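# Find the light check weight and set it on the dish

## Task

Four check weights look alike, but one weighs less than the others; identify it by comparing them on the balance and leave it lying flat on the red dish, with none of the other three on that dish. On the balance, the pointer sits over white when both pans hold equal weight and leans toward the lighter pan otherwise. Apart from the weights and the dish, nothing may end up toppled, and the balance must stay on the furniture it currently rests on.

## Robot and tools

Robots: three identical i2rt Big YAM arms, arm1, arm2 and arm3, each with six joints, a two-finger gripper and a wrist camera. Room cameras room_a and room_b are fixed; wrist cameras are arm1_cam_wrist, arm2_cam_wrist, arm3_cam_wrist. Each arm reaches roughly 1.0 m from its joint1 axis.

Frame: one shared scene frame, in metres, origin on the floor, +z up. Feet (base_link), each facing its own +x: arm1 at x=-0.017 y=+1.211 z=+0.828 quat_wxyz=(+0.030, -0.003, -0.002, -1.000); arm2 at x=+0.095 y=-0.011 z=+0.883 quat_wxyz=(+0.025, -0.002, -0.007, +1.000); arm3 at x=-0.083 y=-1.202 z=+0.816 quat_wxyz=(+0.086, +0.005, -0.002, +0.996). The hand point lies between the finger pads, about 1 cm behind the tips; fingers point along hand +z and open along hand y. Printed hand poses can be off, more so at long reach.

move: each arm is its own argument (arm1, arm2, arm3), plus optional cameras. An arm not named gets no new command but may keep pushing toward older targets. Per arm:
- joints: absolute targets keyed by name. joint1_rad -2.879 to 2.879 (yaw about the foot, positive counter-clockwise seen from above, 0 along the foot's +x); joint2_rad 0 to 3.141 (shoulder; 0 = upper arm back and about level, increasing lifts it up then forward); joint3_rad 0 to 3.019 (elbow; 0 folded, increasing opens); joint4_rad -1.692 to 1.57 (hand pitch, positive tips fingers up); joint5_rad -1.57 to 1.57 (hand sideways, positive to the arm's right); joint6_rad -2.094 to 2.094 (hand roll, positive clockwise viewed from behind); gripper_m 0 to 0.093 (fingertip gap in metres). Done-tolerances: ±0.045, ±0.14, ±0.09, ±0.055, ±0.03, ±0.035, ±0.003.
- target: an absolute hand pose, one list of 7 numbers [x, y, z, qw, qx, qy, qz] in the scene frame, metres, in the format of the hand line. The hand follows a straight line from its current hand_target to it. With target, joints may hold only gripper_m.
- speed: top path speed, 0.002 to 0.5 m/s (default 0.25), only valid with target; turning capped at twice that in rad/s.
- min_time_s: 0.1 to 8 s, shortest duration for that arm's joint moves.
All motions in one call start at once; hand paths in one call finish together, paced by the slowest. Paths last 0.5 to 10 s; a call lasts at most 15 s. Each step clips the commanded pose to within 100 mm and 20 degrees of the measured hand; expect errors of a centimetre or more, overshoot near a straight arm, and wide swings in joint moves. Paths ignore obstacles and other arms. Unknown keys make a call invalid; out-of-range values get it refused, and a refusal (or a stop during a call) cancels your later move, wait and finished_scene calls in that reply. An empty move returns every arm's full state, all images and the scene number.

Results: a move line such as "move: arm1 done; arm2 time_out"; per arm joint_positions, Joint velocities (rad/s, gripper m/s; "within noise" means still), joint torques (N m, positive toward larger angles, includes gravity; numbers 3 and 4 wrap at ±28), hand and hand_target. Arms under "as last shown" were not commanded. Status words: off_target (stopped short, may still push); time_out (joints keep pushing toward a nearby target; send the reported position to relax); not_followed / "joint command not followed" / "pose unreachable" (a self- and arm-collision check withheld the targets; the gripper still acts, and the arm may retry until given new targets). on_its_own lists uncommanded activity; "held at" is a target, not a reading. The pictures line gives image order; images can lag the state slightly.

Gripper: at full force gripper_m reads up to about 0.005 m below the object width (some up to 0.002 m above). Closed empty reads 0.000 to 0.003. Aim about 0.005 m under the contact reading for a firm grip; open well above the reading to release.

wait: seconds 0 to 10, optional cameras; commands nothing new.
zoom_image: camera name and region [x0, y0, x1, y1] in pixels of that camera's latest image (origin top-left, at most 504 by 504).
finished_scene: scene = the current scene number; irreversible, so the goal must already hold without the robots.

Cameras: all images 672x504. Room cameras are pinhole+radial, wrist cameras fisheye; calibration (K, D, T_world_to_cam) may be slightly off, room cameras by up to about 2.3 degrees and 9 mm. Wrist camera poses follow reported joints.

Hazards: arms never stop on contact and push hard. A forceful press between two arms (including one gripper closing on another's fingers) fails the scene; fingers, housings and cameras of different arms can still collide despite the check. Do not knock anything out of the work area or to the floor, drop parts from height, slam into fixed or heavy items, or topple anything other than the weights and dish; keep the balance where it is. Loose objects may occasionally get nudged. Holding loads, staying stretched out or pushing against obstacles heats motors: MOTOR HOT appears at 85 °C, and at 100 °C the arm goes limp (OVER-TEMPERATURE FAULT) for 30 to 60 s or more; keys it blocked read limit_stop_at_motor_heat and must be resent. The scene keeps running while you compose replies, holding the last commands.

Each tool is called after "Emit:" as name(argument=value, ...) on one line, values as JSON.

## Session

Emit:
move()

Emit:
zoom_image(camera="room_a", region=[270, 190, 390, 290])

Emit:
zoom_image(camera="room_b", region=[400, 200, 520, 310])

Emit:
zoom_image(camera="room_a", region=[400, 180, 640, 400])

Emit:
zoom_image(camera="room_b", region=[80, 190, 290, 310])

Emit:
zoom_image(camera="room_a", region=[0, 260, 200, 450])

Scene clock: 0.00 s.
Joint torques (N m): no reading
Heat: arm1: hottest joint2_rad 35 °C; arm2: hottest joint2_rad 29 °C; arm3: hottest joint2_rad 34 °C.
Joint velocities: within noise
arm1.joint_positions: joint1_rad=+0.776 joint2_rad=+0.602 joint3_rad=+1.507 joint4_rad=-1.261 joint5_rad=+0.098 joint6_rad=+0.607 gripper_m=+0.09396
arm1.joint_status: not commanded
arm1.hand: x=-0.1701 y=+1.0660 z=+1.4453 quat_wxyz=(-0.349, -0.815, -0.066, +0.458) (m; scene frame)
arm1.hand_target: x=-0.1672 y=+1.0692 z=+1.4585 quat_wxyz=(-0.357, -0.807, -0.065, +0.467) (m; scene frame)
arm1.hand_status: not commanded
arm2.joint_positions: joint1_rad=+0.021 joint2_rad=+0.603 joint3_rad=+1.379 joint4_rad=-1.633 joint5_rad=-0.031 joint6_rad=+0.148 gripper_m=+0.09396
arm2.joint_status: not commanded
arm2.hand: x=-0.0901 y=-0.0176 z=+1.3638 quat_wxyz=(+0.028, +0.934, -0.076, -0.347) (m; scene frame)
arm2.hand_target: x=-0.0886 y=-0.0177 z=+1.3731 quat_wxyz=(+0.029, +0.930, -0.075, -0.358) (m; scene frame)
arm2.hand_status: not commanded
arm3.joint_positions: joint1_rad=+0.525 joint2_rad=+0.628 joint3_rad=+1.422 joint4_rad=-1.611 joint5_rad=-0.278 joint6_rad=-0.485 gripper_m=+0.09396
arm3.joint_status: not commanded
arm3.hand: x=-0.2389 y=-1.3139 z=+1.3216 quat_wxyz=(+0.100, +0.819, +0.423, -0.375) (m; scene frame)
arm3.hand_target: x=-0.2372 y=-1.3133 z=+1.3293 quat_wxyz=(+0.099, +0.815, +0.422, -0.384) (m; scene frame)
arm3.hand_status: not commanded
pictures: arm1_cam_wrist, arm2_cam_wrist, arm3_cam_wrist, room_a, room_b
camera_calibration:
arm1_cam_wrist: T_world_to_cam=[[-0.426578, 0.750242, -0.505142, -0.142259], [0.876534, 0.205232, -0.435395, 0.562627], [-0.22298, -0.628504, -0.74516, 1.8366], [0, 0, 0, 1]] pos_world=[-0.144322, 1.14557, 1.54166]
arm2_cam_wrist: T_world_to_cam=[[0.114776, 0.987548, -0.107587, 0.175562], [0.988832, -0.123942, -0.0827592, 0.205023], [-0.0950631, -0.0968864, -0.990745, 1.46502], [0, 0, 0, 1]] pos_world=[-0.0836141, -0.00602373, 1.48732]
arm3_cam_wrist: T_world_to_cam=[[-0.763962, 0.629021, 0.143855, 0.455582], [0.608574, 0.776494, -0.163383, 1.38403], [-0.214474, -0.0372722, -0.976018, 1.31615], [0, 0, 0, 1]] pos_world=[-0.211956, -1.3122, 1.44517]

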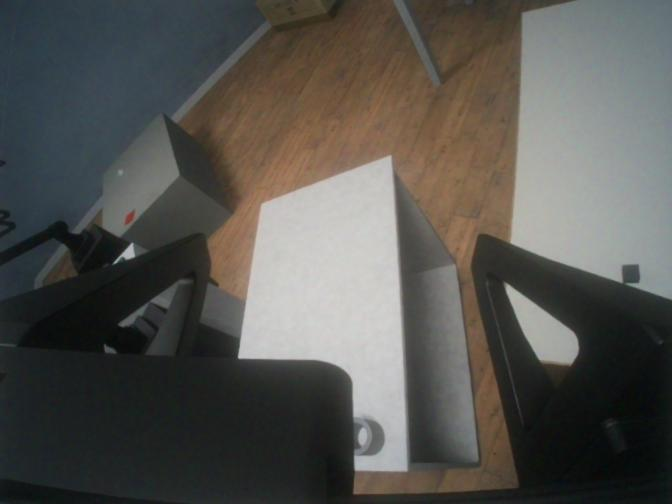

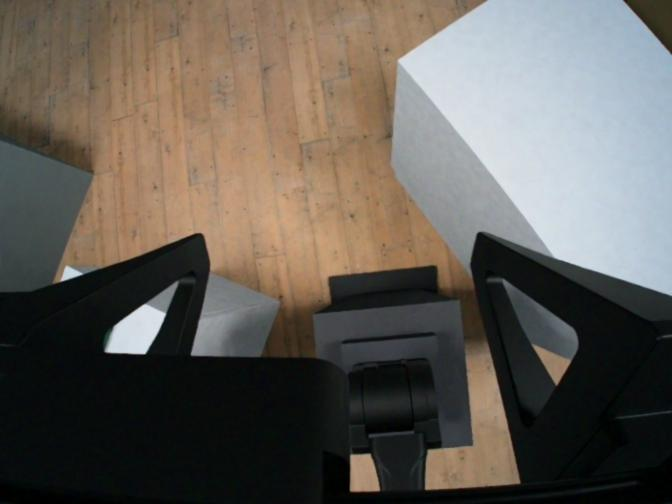

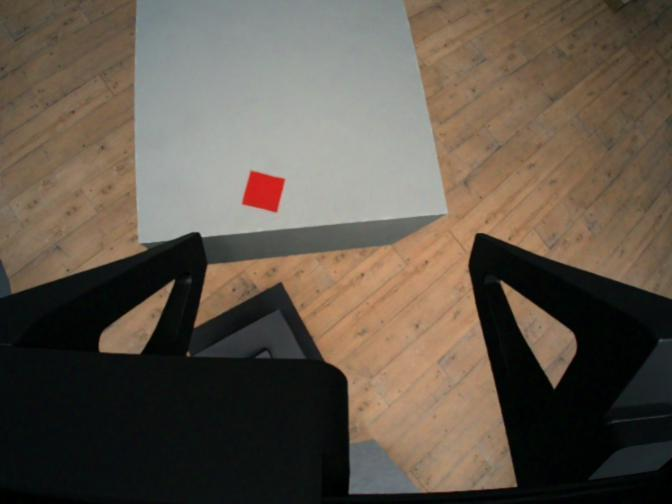

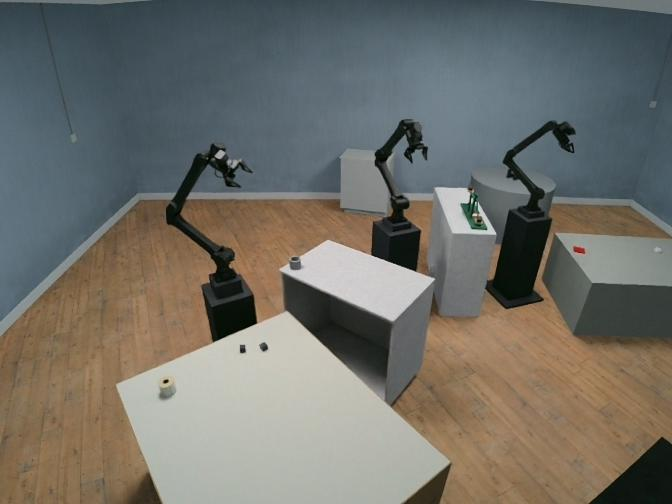

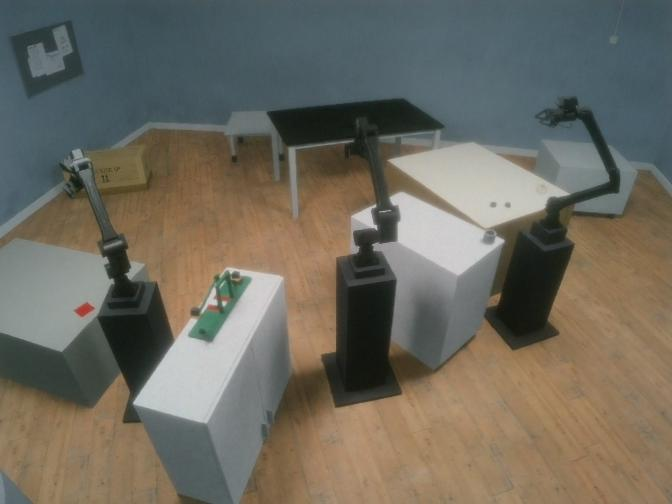

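Scaled by 4.200 from the camera's 672x504 image, which has a finer 960x720 frame.

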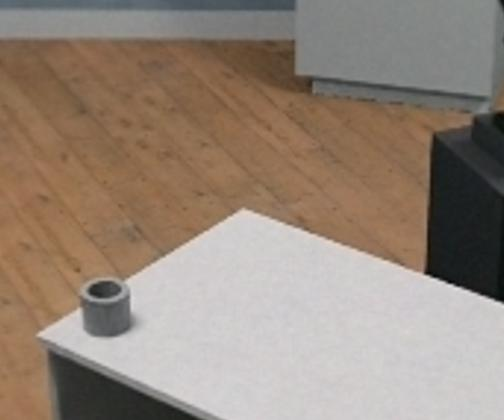

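Scaled by 4.200 from the camera's 672x504 image, which has a finer 960x720 frame.

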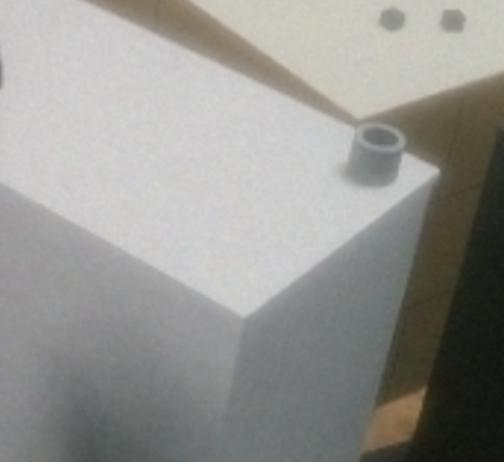

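Scaled by 2.100 from the camera's 672x504 image, which has a finer 960x720 frame.

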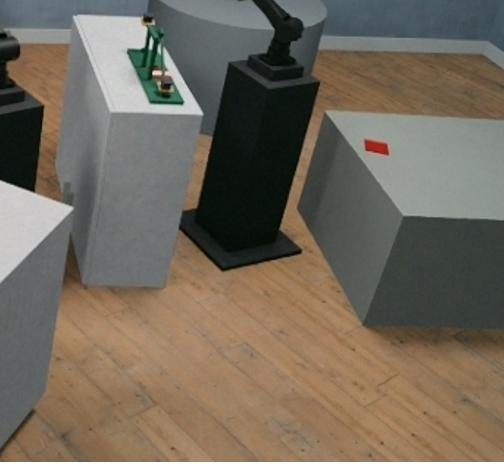

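Scaled by 2.400 from the camera's 672x504 image, which has a finer 960x720 frame.

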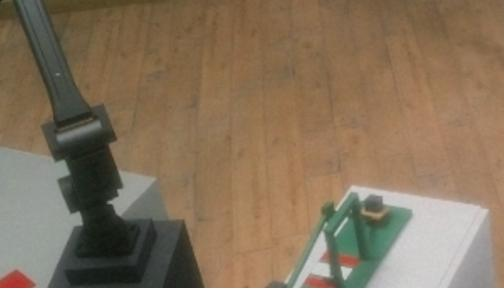

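Scaled by 2.520 from the camera's 672x504 image, which has a finer 960x720 frame.

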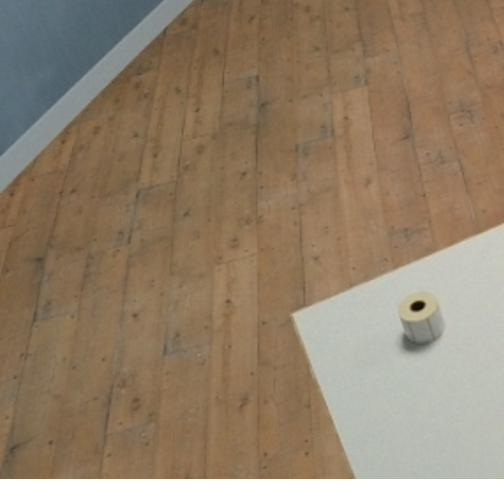

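Zoom on the balance.

Emit:
zoom_image(camera="room_a", region=[440, 170, 510, 240])

Emit:
zoom_image(camera="room_b", region=[170, 255, 270, 355])

Scaled by 7.200 from the camera's 672x504 image, which has a finer 960x720 frame.

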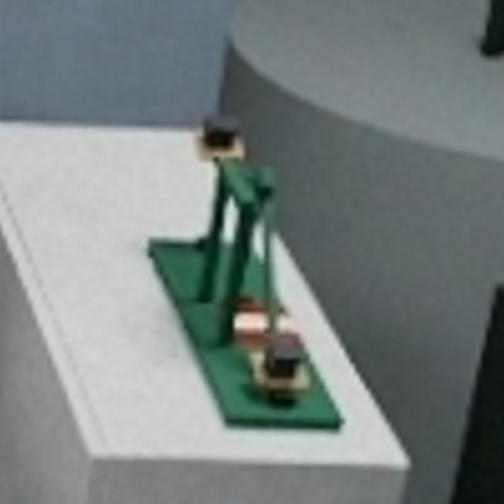

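Scaled by 5.040 from the camera's 672x504 image, which has a finer 960x720 frame.

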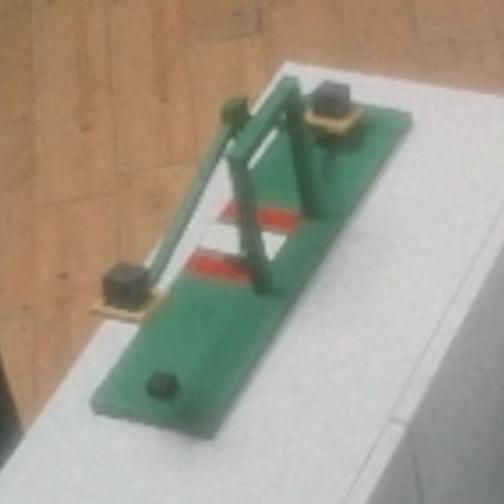

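Emit:
move(arm3={"joints":{"joint1_rad":-2.1,"joint2_rad":1.2,"joint3_rad":1.6,"joint4_rad":-1.35,"joint5_rad":0,"joint6_rad":0},"min_time_s":2.5}, cameras=["arm3_cam_wrist","room_a","room_b"])

Scene clock: 4.67 s.
Joint torques (N m): arm1=[-0.15 2.9 10.17 2.06 0.1 -0.15] | arm2=[1.49 2.2 10.73 1.78 -0.03 0.09] | arm3=[-1.49 -7.94 11.89 2.03 0.12 0.07]
Heat: arm1: hottest joint2_rad 35 °C; arm2: hottest joint2_rad 29 °C; arm3: hottest joint2_rad 34 °C.
move: arm3 done
Joint velocities: within noise
arm1, arm2: as last shown
arm3.joint_positions: joint1_rad=-2.094 joint2_rad=+1.185 joint3_rad=+1.553 joint4_rad=-1.363 joint5_rad=-0.003 joint6_rad=-0.009 gripper_m=+0.09397
arm3.joint_status: all done
arm3.hand: x=+0.1987 y=-0.8710 z=+1.2517 quat_wxyz=(-0.254, +0.409, -0.867, -0.124) (m; scene frame)
arm3.hand_target: x=+0.2077 y=-0.8651 z=+1.2706 quat_wxyz=(-0.274, +0.400, -0.864, -0.133) (m; scene frame)
arm3.hand_status: not commanded
pictures: arm3_cam_wrist, room_a, room_b
camera_calibration:
arm3_cam_wrist: T_world_to_cam=[[0.767643, -0.640707, -0.0147568, -0.690327], [-0.639569, -0.767344, 0.0462095, -0.596546], [-0.0409303, -0.0260344, -0.998823, 1.36214], [0, 0, 0, 1]] pos_world=[0.204146, -0.864591, 1.37792]

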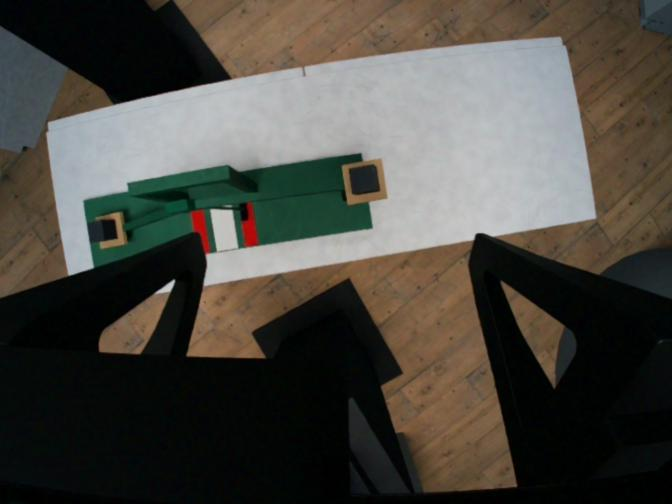

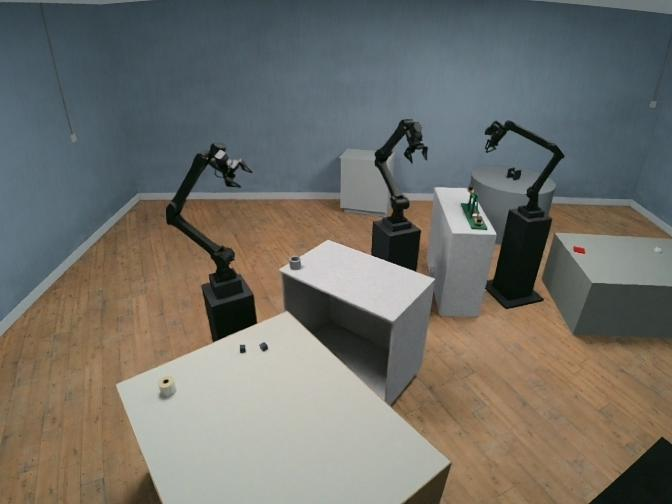

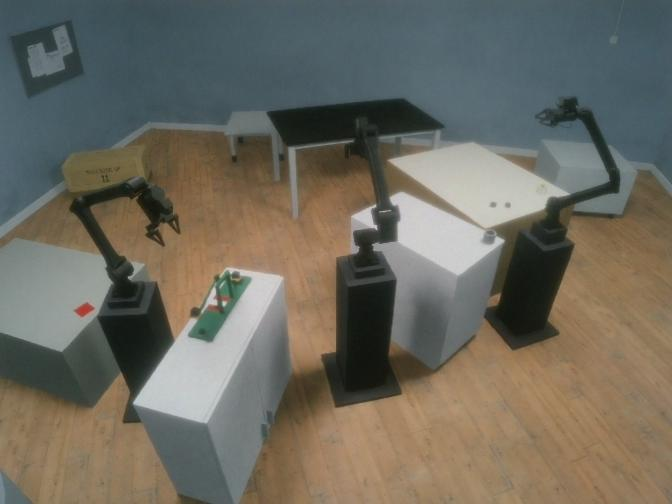

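Emit:
move(arm3={"target":[0.236,-0.889,1.045,0.2619,-0.4695,0.830,0.1482],"joints":{"gripper_m":0.07}}, cameras=["arm3_cam_wrist","room_a"])

Emit:
zoom_image(camera="room_a", region=[440, 150, 520, 230])

Scene clock: 7.17 s.
Joint torques (N m): arm1=[-0.15 2.96 9.84 2.18 0.08 -0.16] | arm2=[1.38 2.14 10.69 1.77 -0.01 0.08] | arm3=[-1.55 -8.53 8.49 1.99 -0.21 -0.17]
Heat: arm1: hottest joint2_rad 35 °C; arm2: hottest joint2_rad 29 °C; arm3: hottest joint2_rad 34 °C.
move: arm3 done
Joint velocities: within noise
arm1, arm2: as last shown
arm3.joint_positions: joint1_rad=-2.247 joint2_rad=+1.154 joint3_rad=+0.979 joint4_rad=-0.807 joint5_rad=-0.167 joint6_rad=-0.257 gripper_m=+0.07010
arm3.joint_status: all done
arm3.hand: x=+0.2325 y=-0.8884 z=+1.0488 quat_wxyz=(-0.261, +0.469, -0.831, -0.149) (m; scene frame)
arm3.hand_target: x=+0.2359 y=-0.8890 z=+1.0450 quat_wxyz=(-0.262, +0.470, -0.830, -0.148) (m; scene frame)
arm3.hand_status: done (0.005 m and 0.2 deg from the pose sent, 0.211 m and 8.6 deg at the start)
pictures: arm3_cam_wrist, room_a
camera_calibration:
arm3_cam_wrist: T_world_to_cam=[[0.851564, -0.524147, -0.010475, -0.650828], [-0.52406, -0.851623, 0.0100227, -0.642734], [-0.0141741, -0.00304541, -0.999895, 1.17576], [0, 0, 0, 1]] pos_world=[0.234056, -0.884915, 1.17526]

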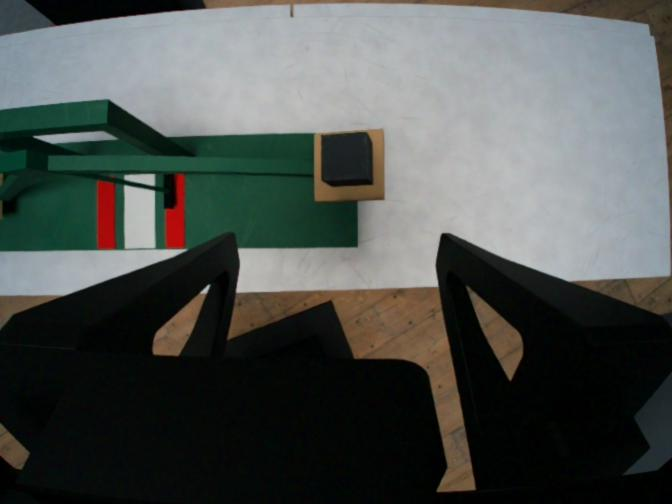

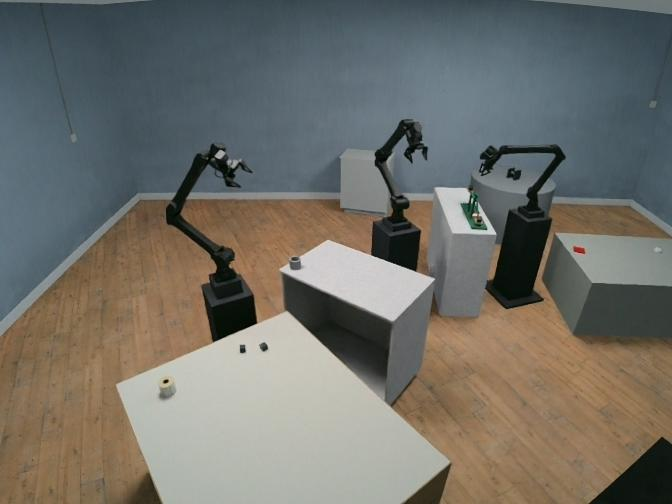

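Scaled by 6.300 from the camera's 672x504 image, which has a finer 960x720 frame.

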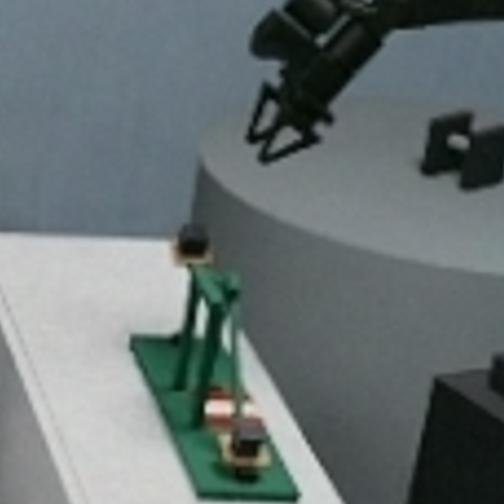

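Emit:
move(arm3={"target":[0.254,-0.869,0.942,0.2619,-0.4695,0.830,0.1482],"speed":0.2}, cameras=["arm3_cam_wrist","room_a","room_b"])

Emit:
zoom_image(camera="room_a", region=[440, 160, 500, 220])

Emit:
zoom_image(camera="room_b", region=[160, 265, 240, 345])

Scene clock: 9.00 s.
Joint torques (N m): arm1=[-0.38 2.67 10.09 2.26 0.09 -0.14] | arm2=[1.38 2.32 10.74 1.76 -0.03 0.09] | arm3=[-1.08 -9.47 8.21 1.98 -0.1 -0.08]
Heat: arm1: hottest joint2_rad 35 °C; arm2: hottest joint2_rad 29 °C; arm3: hottest joint2_rad 34 °C.
move: arm3 done
Joint velocities: within noise
arm1, arm2: as last shown
arm3.joint_positions: joint1_rad=-2.247 joint2_rad=+1.320 joint3_rad=+0.835 joint4_rad=-0.491 joint5_rad=-0.167 joint6_rad=-0.257 gripper_m=+0.07010
arm3.joint_status: not commanded
arm3.hand: x=+0.2509 y=-0.8707 z=+0.9477 quat_wxyz=(-0.263, +0.468, -0.830, -0.149) (m; scene frame)
arm3.hand_target: x=+0.2538 y=-0.8691 z=+0.9420 quat_wxyz=(-0.262, +0.470, -0.830, -0.148) (m; scene frame)
arm3.hand_status: done (0.007 m and 0.2 deg from the pose sent, 0.111 m and 0.2 deg at the start)
pictures: arm3_cam_wrist, room_a, room_b
camera_calibration:
arm3_cam_wrist: T_world_to_cam=[[0.85176, -0.52386, -0.00868309, -0.659923], [-0.523837, -0.851804, 0.00492737, -0.612387], [-0.00997754, 0.000351589, -0.99995, 1.07702], [0, 0, 0, 1]] pos_world=[0.25205, -0.86772, 1.07425]

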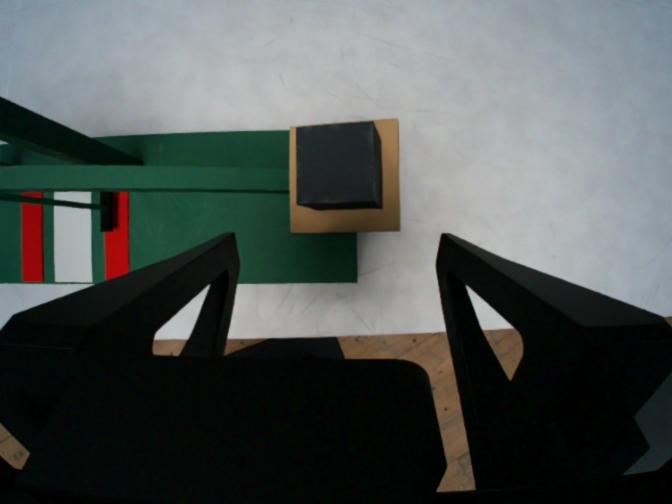

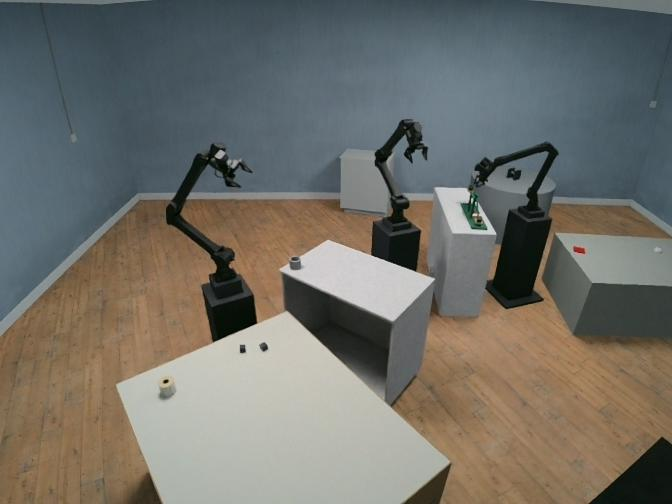

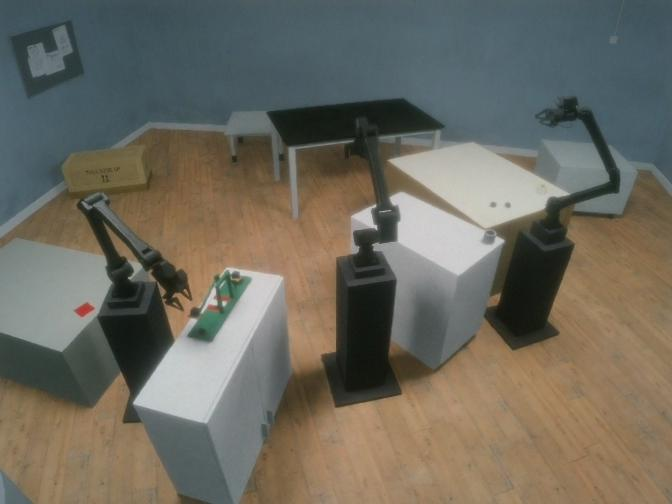

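Scaled by 8.400 from the camera's 672x504 image, which has a finer 960x720 frame.

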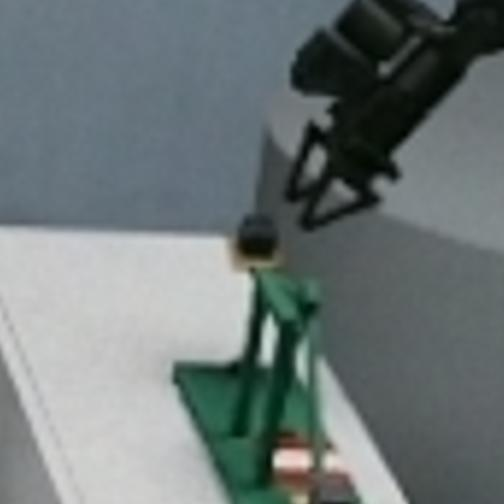

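Scaled by 6.300 from the camera's 672x504 image, which has a finer 960x720 frame.

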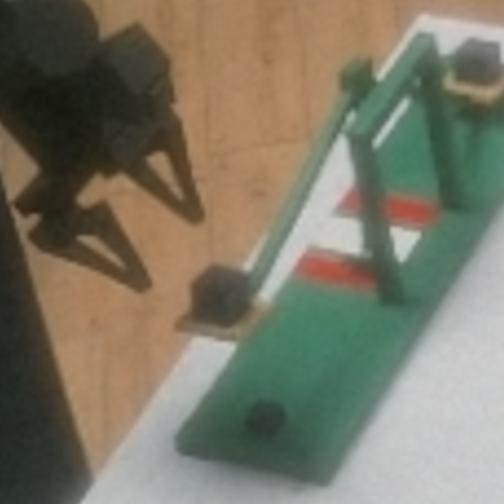

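Emit:
move(arm3={"target":[0.2725,-0.838,0.926,0.2619,-0.4695,0.830,0.1482],"speed":0.1}, cameras=["arm3_cam_wrist","room_a","room_b"])

Emit:
zoom_image(camera="room_a", region=[440, 160, 500, 220])

Emit:
zoom_image(camera="room_b", region=[160, 265, 240, 345])

Scene clock: 10.60 s.
Joint torques (N m): arm1=[-0.73 2.73 9.92 2.11 0.14 -0.14] | arm2=[1.49 2.14 10.71 1.68 -0.02 0.09] | arm3=[-0.5 -10.34 10.95 1.94 0.03 0.03]
Heat: arm1: hottest joint2_rad 35 °C; arm2: hottest joint3_rad 30 °C; arm3: hottest joint2_rad 34 °C.
move: arm3 off_target
Joint velocities: within noise
arm1, arm2: as last shown
arm3.joint_positions: joint1_rad=-2.229 joint2_rad=+1.427 joint3_rad=+0.856 joint4_rad=-0.439 joint5_rad=-0.155 joint6_rad=-0.247 gripper_m=+0.07010
arm3.joint_status: not commanded
arm3.hand: x=+0.2591 y=-0.8539 z=+0.9155 quat_wxyz=(-0.247, +0.472, -0.834, -0.144) (m; scene frame)
arm3.hand_target: x=+0.2717 y=-0.8387 z=+0.9263 quat_wxyz=(-0.262, +0.470, -0.830, -0.148) (m; scene frame)
arm3.hand_status: off_target (0.023 m and 1.8 deg from the pose sent, 0.045 m and 0.2 deg at the start)
pictures: arm3_cam_wrist, room_a, room_b
camera_calibration:
arm3_cam_wrist: T_world_to_cam=[[0.853744, -0.5205, -0.0141487, -0.650986], [-0.519657, -0.853445, 0.0398662, -0.628102], [-0.0328255, -0.0266831, -0.999105, 1.0269], [0, 0, 0, 1]] pos_world=[0.263087, -0.847488, 1.04181]

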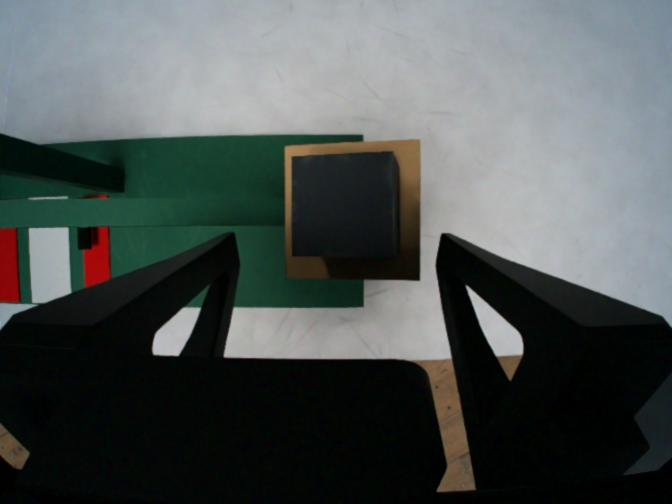

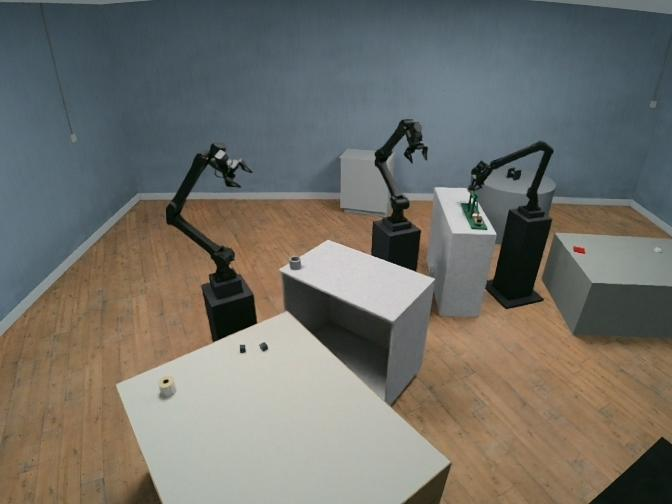

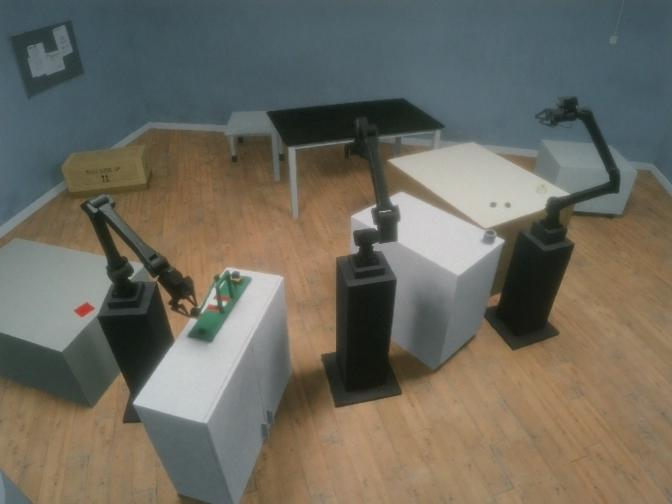

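Scaled by 8.400 from the camera's 672x504 image, which has a finer 960x720 frame.

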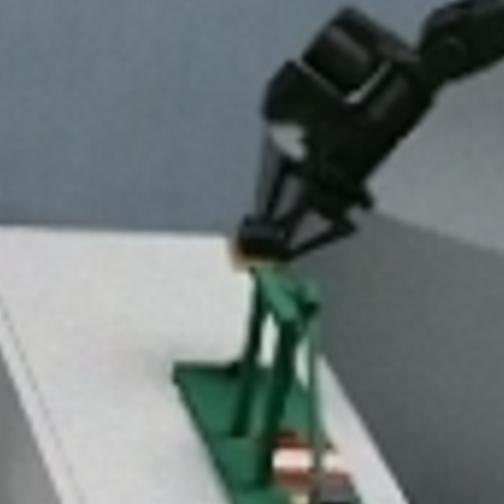

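Scaled by 6.300 from the camera's 672x504 image, which has a finer 960x720 frame.

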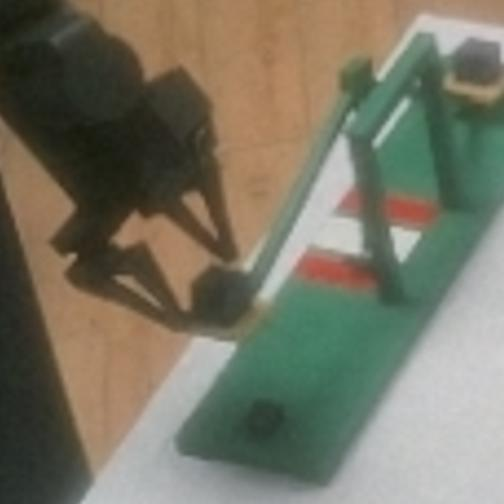

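Emit:
move(arm3={"target":[0.270,-0.842,0.944,0.2619,-0.4695,0.830,0.1482],"speed":0.1})

Emit:
move(arm3={"target":[0.279,-0.829,0.944,0.2619,-0.4695,0.830,0.1482],"speed":0.1}, cameras=["arm3_cam_wrist","room_a","room_b"])

Emit:
zoom_image(camera="room_a", region=[440, 160, 500, 220])

Emit:
zoom_image(camera="room_b", region=[160, 265, 240, 345])

Scene clock: 12.10 s.
Joint torques (N m): arm1=[-0.21 3.31 9.96 2.18 0.12 -0.13] | arm2=[1.49 2.37 10.76 1.77 -0.04 0.1] | arm3=[-0.73 -13.16 11.04 1.05 -0.04 0.02]
Heat: arm1: hottest joint2_rad 35 °C; arm2: hottest joint3_rad 30 °C; arm3: hottest joint2_rad 34 °C.
move: arm3 off_target
Joint velocities: within noise
arm1, arm2: as last shown
arm3.joint_positions: joint1_rad=-2.229 joint2_rad=+1.427 joint3_rad=+0.869 joint4_rad=-0.470 joint5_rad=-0.155 joint6_rad=-0.247 gripper_m=+0.07010
arm3.joint_status: not commanded
arm3.hand: x=+0.2582 y=-0.8547 z=+0.9174 quat_wxyz=(-0.238, +0.473, -0.836, -0.142) (m; scene frame)
arm3.hand_target: x=+0.2692 y=-0.8428 z=+0.9442 quat_wxyz=(-0.262, +0.470, -0.830, -0.148) (m; scene frame)
arm3.hand_status: off_target (0.032 m and 2.9 deg from the pose sent, 0.033 m and 1.8 deg at the start)
pictures: none

Scene clock: 13.10 s.
Joint torques (N m): arm1=[-0.15 3.49 10 2.14 0.12 -0.16] | arm2=[1.44 2.49 10.76 1.78 -0.01 0.07] | arm3=[-0.38 -10.52 11.25 1.22 0.03 0.05]
Heat: arm1: hottest joint2_rad 35 °C; arm2: hottest joint3_rad 30 °C; arm3: hottest joint2_rad 34 °C.
move: arm3 off_target
Joint velocities: within noise
arm1, arm2: as last shown
arm3.joint_positions: joint1_rad=-2.224 joint2_rad=+1.427 joint3_rad=+0.910 joint4_rad=-0.472 joint5_rad=-0.152 joint6_rad=-0.243 gripper_m=+0.07010
arm3.joint_status: not commanded
arm3.hand: x=+0.2694 y=-0.8425 z=+0.9363 quat_wxyz=(-0.257, +0.471, -0.831, -0.146) (m; scene frame)
arm3.hand_target: x=+0.2785 y=-0.8296 z=+0.9441 quat_wxyz=(-0.262, +0.469, -0.830, -0.148) (m; scene frame)
arm3.hand_status: off_target (0.018 m and 0.6 deg from the pose sent, 0.042 m and 2.9 deg at the start)
pictures: arm3_cam_wrist, room_a, room_b
camera_calibration:
arm3_cam_wrist: T_world_to_cam=[[0.853078, -0.521722, -0.00805642, -0.660085], [-0.521507, -0.853026, 0.0194245, -0.593882], [-0.0170065, -0.0123691, -0.999779, 1.05679], [0, 0, 0, 1]] pos_world=[0.271363, -0.837906, 1.06277]

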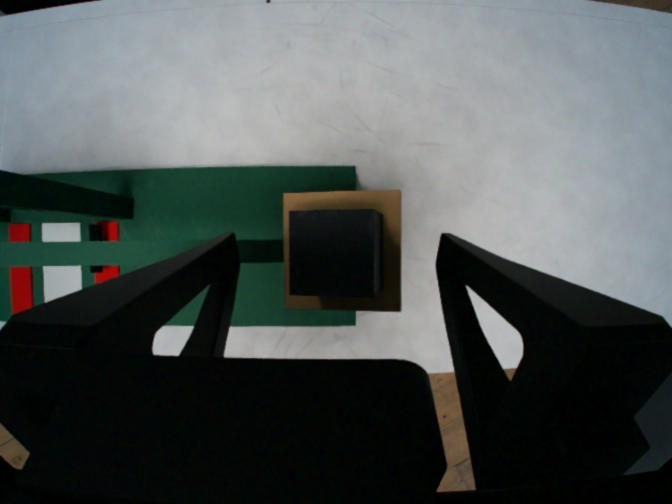

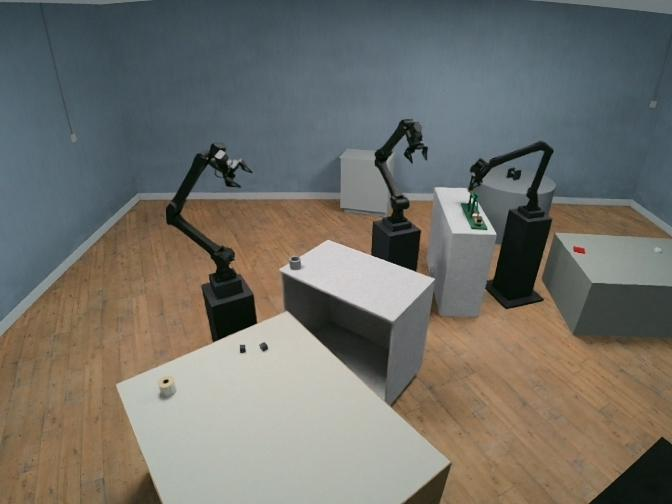

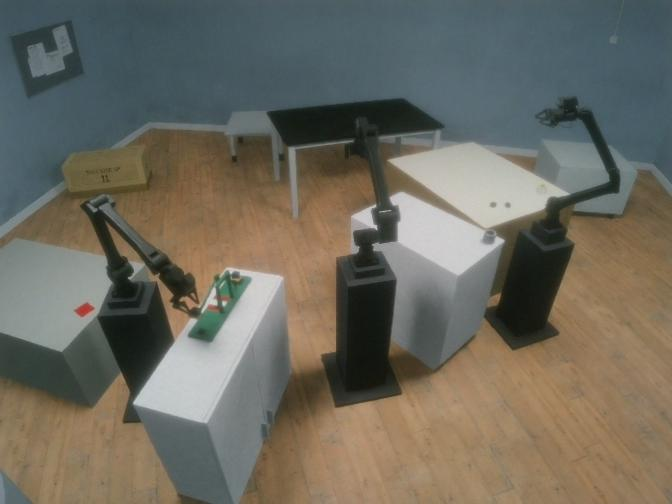

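Scaled by 8.400 from the camera's 672x504 image, which has a finer 960x720 frame.

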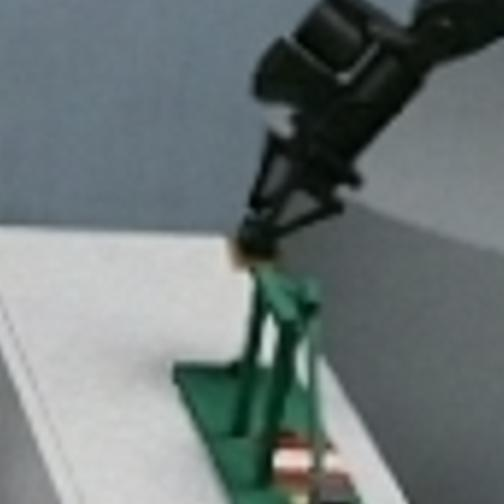

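Scaled by 6.300 from the camera's 672x504 image, which has a finer 960x720 frame.

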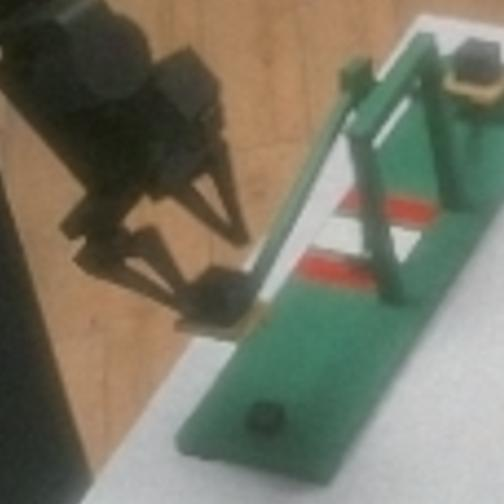

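Emit:
move(arm3={"target":[0.2785,-0.8296,0.933,0.2619,-0.4695,0.830,0.1482],"speed":0.1}, cameras=["arm3_cam_wrist"])

Scene clock: 14.27 s.
Joint torques (N m): arm1=[-0.79 2.84 9.85 2.06 0.11 -0.16] | arm2=[1.55 2.2 10.77 1.78 -0.03 0.07] | arm3=[-0.44 -10.52 9.92 1.92 0.03 0.04]
Heat: arm1: hottest joint2_rad 35 °C; arm2: hottest joint3_rad 31 °C; arm3: hottest joint2_rad 34 °C.
move: arm3 off_target
Joint velocities: within noise
arm1, arm2: as last shown
arm3.joint_positions: joint1_rad=-2.224 joint2_rad=+1.439 joint3_rad=+0.910 joint4_rad=-0.461 joint5_rad=-0.152 joint6_rad=-0.243 gripper_m=+0.07010
arm3.joint_status: not commanded
arm3.hand: x=+0.2709 y=-0.8410 z=+0.9317 quat_wxyz=(-0.256, +0.471, -0.831, -0.146) (m; scene frame)
arm3.hand_target: x=+0.2782 y=-0.8301 z=+0.9329 quat_wxyz=(-0.262, +0.469, -0.830, -0.148) (m; scene frame)
arm3.hand_status: off_target (0.014 m and 0.7 deg from the pose sent, 0.016 m and 0.6 deg at the start)
pictures: arm3_cam_wrist
camera_calibration:
arm3_cam_wrist: T_world_to_cam=[[0.853063, -0.521739, -0.00847306, -0.660223], [-0.521494, -0.853, 0.0208506, -0.593082], [-0.0181061, -0.0133682, -0.999747, 1.05167], [0, 0, 0, 1]] pos_world=[0.272964, -0.836305, 1.05818]

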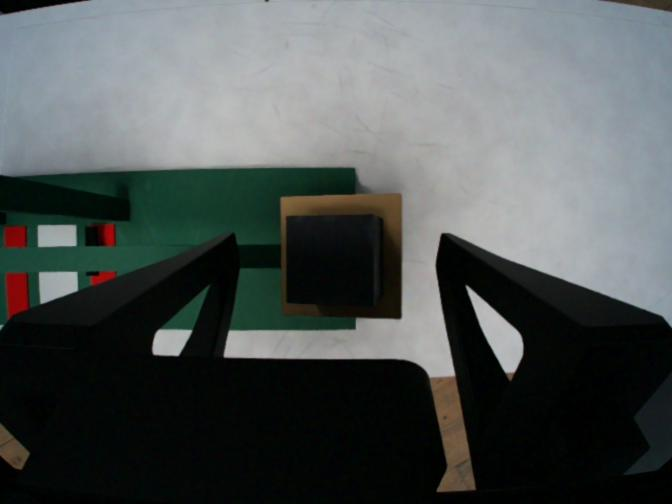

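Emit:
move(arm3={"joints":{"gripper_m":0.035}})

Emit:
move(arm3={"joints":{"gripper_m":0.021}}, cameras=["arm3_cam_wrist"])

Scene clock: 15.03 s.
Joint torques (N m): arm1=[-0.09 3.19 9.99 2.03 0.07 -0.17] | arm2=[1.38 2.37 10.71 1.76 -0.04 0.08] | arm3=[-0.21 -10.58 9.88 2 0.01 0.04]
Heat: arm1: hottest joint2_rad 35 °C; arm2: hottest joint3_rad 31 °C; arm3: hottest joint2_rad 34 °C.
move: arm3 done
Joint velocities: within noise
arm1.joint_positions: joint1_rad=+0.776 joint2_rad=+0.602 joint3_rad=+1.507 joint4_rad=-1.261 joint5_rad=+0.098 joint6_rad=+0.607 gripper_m=+0.09396
arm1.joint_status: not commanded
arm1.hand: x=-0.1701 y=+1.0660 z=+1.4453 quat_wxyz=(-0.349, -0.815, -0.066, +0.458) (m; scene frame)
arm1.hand_target: x=-0.1672 y=+1.0692 z=+1.4585 quat_wxyz=(-0.357, -0.807, -0.065, +0.467) (m; scene frame)
arm1.hand_status: not commanded
arm2.joint_positions: joint1_rad=+0.021 joint2_rad=+0.603 joint3_rad=+1.379 joint4_rad=-1.633 joint5_rad=-0.031 joint6_rad=+0.148 gripper_m=+0.09396
arm2.joint_status: not commanded
arm2.hand: x=-0.0901 y=-0.0176 z=+1.3638 quat_wxyz=(+0.028, +0.934, -0.076, -0.347) (m; scene frame)
arm2.hand_target: x=-0.0886 y=-0.0177 z=+1.3731 quat_wxyz=(+0.029, +0.930, -0.075, -0.358) (m; scene frame)
arm2.hand_status: not commanded
arm3.joint_positions: joint1_rad=-2.223 joint2_rad=+1.439 joint3_rad=+0.910 joint4_rad=-0.460 joint5_rad=-0.152 joint6_rad=-0.243 gripper_m=+0.03521
arm3.joint_status: all done
arm3.hand: x=+0.2705 y=-0.8405 z=+0.9318 quat_wxyz=(-0.256, +0.471, -0.831, -0.146) (m; scene frame)
arm3.hand_target: x=+0.2782 y=-0.8300 z=+0.9330 quat_wxyz=(-0.262, +0.469, -0.830, -0.148) (m; scene frame)
arm3.hand_status: not commanded
pictures: none

Scene clock: 15.50 s.
Joint torques (N m): arm1=[-0.03 2.78 10 2 0.09 -0.15] | arm2=[1.26 2.26 10.73 1.76 -0.03 0.09] | arm3=[-0.67 -10.58 9.89 1.99 0.01 0.03]
Heat: arm1: hottest joint3_rad 36 °C; arm2: hottest joint3_rad 31 °C; arm3: hottest joint2_rad 34 °C.
move: arm3 off_target
Joint velocities: within noise
arm1, arm2: as last shown
arm3.joint_positions: joint1_rad=-2.222 joint2_rad=+1.439 joint3_rad=+0.910 joint4_rad=-0.460 joint5_rad=-0.152 joint6_rad=-0.243 gripper_m=+0.02954
arm3.joint_status: gripper_m off_target (ended at +0.02957, target +0.02100)
arm3.hand: x=+0.2700 y=-0.8400 z=+0.9318 quat_wxyz=(-0.256, +0.472, -0.831, -0.146) (m; scene frame)
arm3.hand_target: x=+0.2781 y=-0.8299 z=+0.9330 quat_wxyz=(-0.262, +0.470, -0.830, -0.148) (m; scene frame)
arm3.hand_status: not commanded
pictures: arm3_cam_wrist
camera_calibration:
arm3_cam_wrist: T_world_to_cam=[[0.854468, -0.519436, -0.00839078, -0.657483], [-0.519198, -0.854407, 0.0205347, -0.594166], [-0.0178356, -0.0131898, -0.999754, 1.05175], [0, 0, 0, 1]] pos_world=[0.272067, -0.835308, 1.05818]

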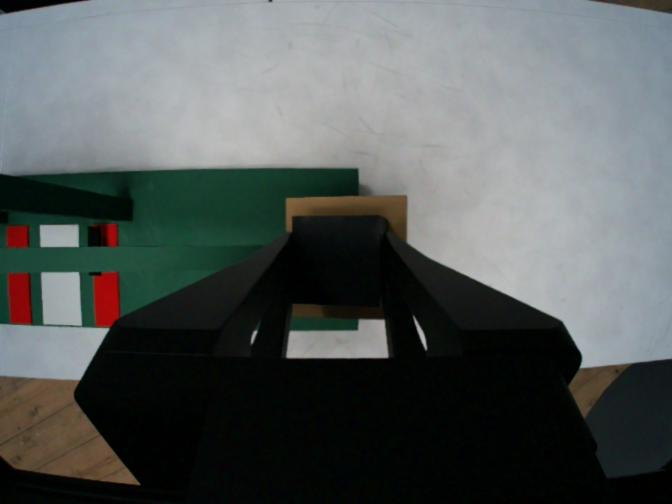

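Emit:
move(arm3={"target":[0.270,-0.840,1.08,0.2619,-0.4695,0.830,0.1482],"speed":0.15})

Emit:
move(arm3={"joints":{"joint1_rad":-2.1,"joint2_rad":1.2,"joint3_rad":1.5,"joint4_rad":-1.25,"joint5_rad":0,"joint6_rad":0},"min_time_s":1.5}, cameras=["arm3_cam_wrist","room_b"])

Emit:
move(arm3={"joints":{"joint1_rad":1.0},"min_time_s":3}, cameras=["arm3_cam_wrist","room_a","room_b"])

Scene clock: 17.60 s.
Joint torques (N m): arm1=[-0.44 3.02 10.04 2.14 0.08 -0.15] | arm2=[1.38 2.32 10.74 1.77 -0.03 0.09] | arm3=[-0.67 -12.4 12.86 1.26 -0.01 0.03]
Heat: arm1: hottest joint3_rad 36 °C; arm2: hottest joint3_rad 31 °C; arm3: hottest joint2_rad 35 °C.
move: arm3 off_target
Joint velocities: within noise
arm1, arm2: as last shown
arm3.joint_positions: joint1_rad=-2.222 joint2_rad=+1.312 joint3_rad=+1.126 joint4_rad=-0.852 joint5_rad=-0.152 joint6_rad=-0.243 gripper_m=+0.02954
arm3.joint_status: not commanded
arm3.hand: x=+0.2611 y=-0.8499 z=+1.0466 quat_wxyz=(-0.234, +0.474, -0.837, -0.141) (m; scene frame)
arm3.hand_target: x=+0.2689 y=-0.8410 z=+1.0800 quat_wxyz=(-0.262, +0.470, -0.830, -0.148) (m; scene frame)
arm3.hand_status: off_target (0.036 m and 3.5 deg from the pose sent, 0.148 m and 0.7 deg at the start)
pictures: none

Scene clock: 19.73 s.
Joint torques (N m): arm1=[-0.73 2.78 9.88 2.09 0.12 -0.12] | arm2=[1.32 2.43 10.78 1.78 -0.04 0.1] | arm3=[-0.44 -10.58 12.55 1.24 0.13 0.04]
Heat: arm1: hottest joint3_rad 36 °C; arm2: hottest joint3_rad 32 °C; arm3: hottest joint2_rad 35 °C.
move: arm3 done
Joint velocities: within noise
arm1, arm2: as last shown
arm3.joint_positions: joint1_rad=-2.107 joint2_rad=+1.211 joint3_rad=+1.448 joint4_rad=-1.244 joint5_rad=-0.003 joint6_rad=-0.009 gripper_m=+0.02954
arm3.joint_status: all done
arm3.hand: x=+0.2168 y=-0.8574 z=+1.2044 quat_wxyz=(-0.250, +0.405, -0.871, -0.121) (m; scene frame)
arm3.hand_target: x=+0.2158 y=-0.8549 z=+1.2347 quat_wxyz=(-0.274, +0.400, -0.865, -0.133) (m; scene frame)
arm3.hand_status: not commanded
pictures: arm3_cam_wrist, room_b
camera_calibration:
arm3_cam_wrist: T_world_to_cam=[[0.759412, -0.650432, -0.0152451, -0.70217], [-0.648734, -0.758792, 0.0581359, -0.577403], [-0.0493813, -0.0342591, -0.998192, 1.31004], [0, 0, 0, 1]] pos_world=[0.223346, -0.849961, 1.33054]

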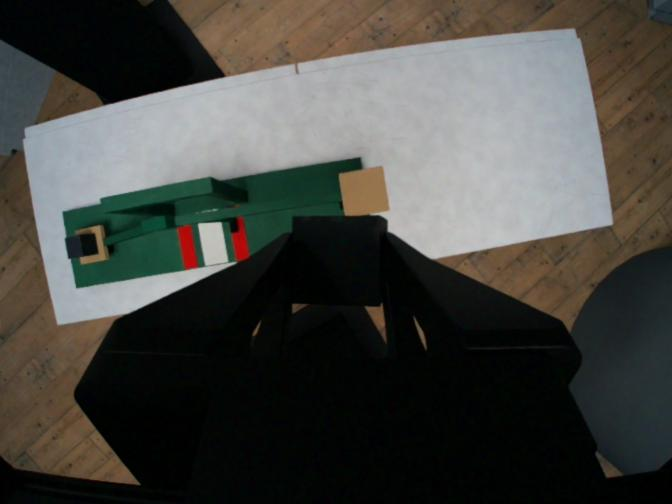

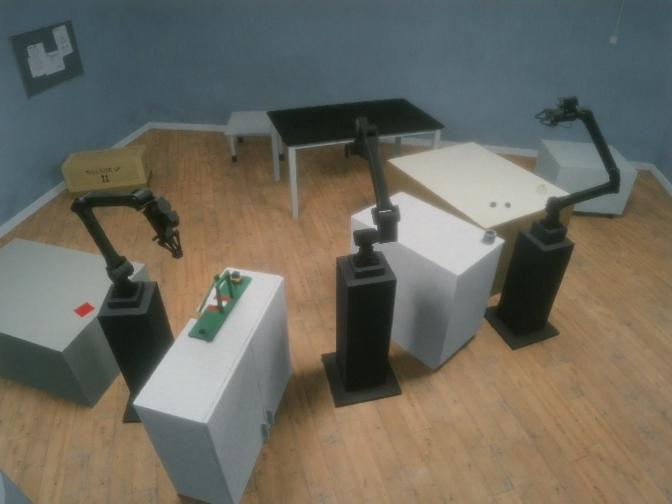

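Scene clock: 23.17 s.
Joint torques (N m): arm1=[-0.32 2.9 10.1 2.1 0.09 -0.15] | arm2=[1.61 2.37 10.69 1.8 -0.03 0.08] | arm3=[-0.91 -10.4 12.57 1.24 0.04 0.03]
Heat: arm1: hottest joint3_rad 37 °C; arm2: hottest joint3_rad 32 °C; arm3: hottest joint2_rad 35 °C.
move: arm3 done
Joint velocities: within noise
arm1, arm2: as last shown
arm3.joint_positions: joint1_rad=+0.996 joint2_rad=+1.211 joint3_rad=+1.448 joint4_rad=-1.244 joint5_rad=+0.000 joint6_rad=-0.008 gripper_m=+0.02953
arm3.joint_status: all done
arm3.hand: x=-0.3895 y=-1.5382 z=+1.2061 quat_wxyz=(+0.106, +0.878, +0.389, -0.258) (m; scene frame)
arm3.hand_target: x=-0.3888 y=-1.5404 z=+1.2364 quat_wxyz=(+0.119, +0.871, +0.385, -0.283) (m; scene frame)
arm3.hand_status: not commanded
pictures: arm3_cam_wrist, room_a, room_b
camera_calibration:
arm3_cam_wrist: T_world_to_cam=[[-0.732287, 0.680951, 0.0078358, 0.754496], [0.680278, 0.730937, 0.0543452, 1.32624], [0.031279, 0.0451268, -0.998491, 1.41244], [0, 0, 0, 1]] pos_world=[-0.393885, -1.54691, 1.33232]

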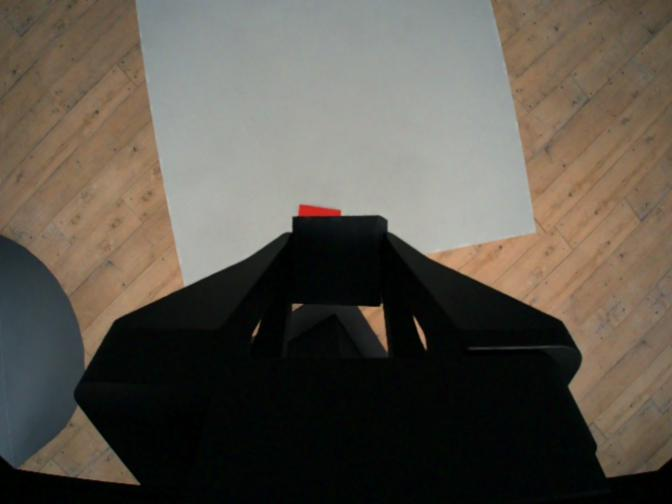

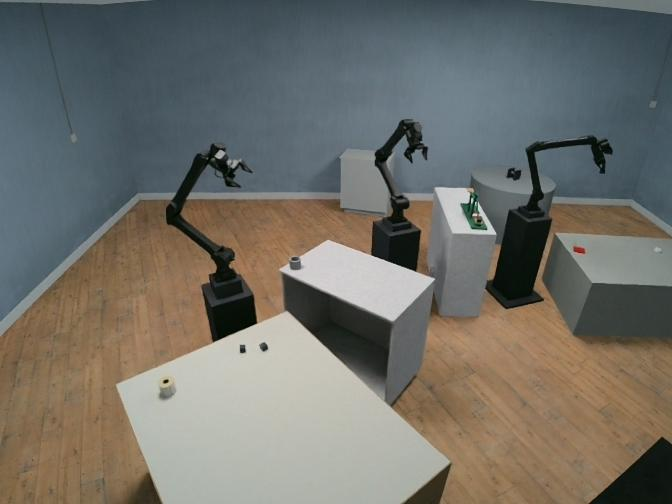

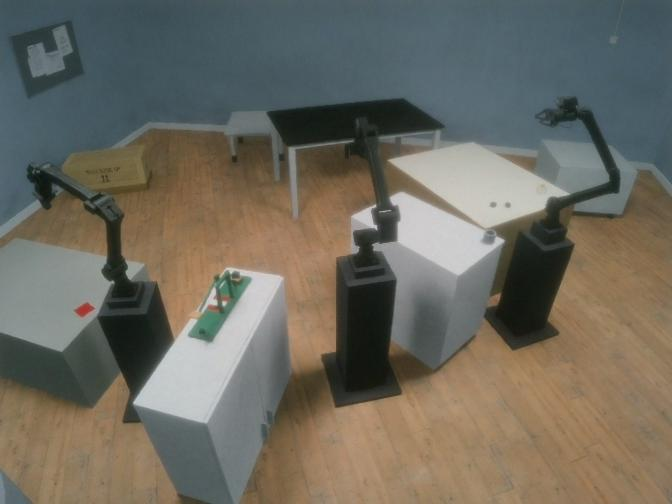

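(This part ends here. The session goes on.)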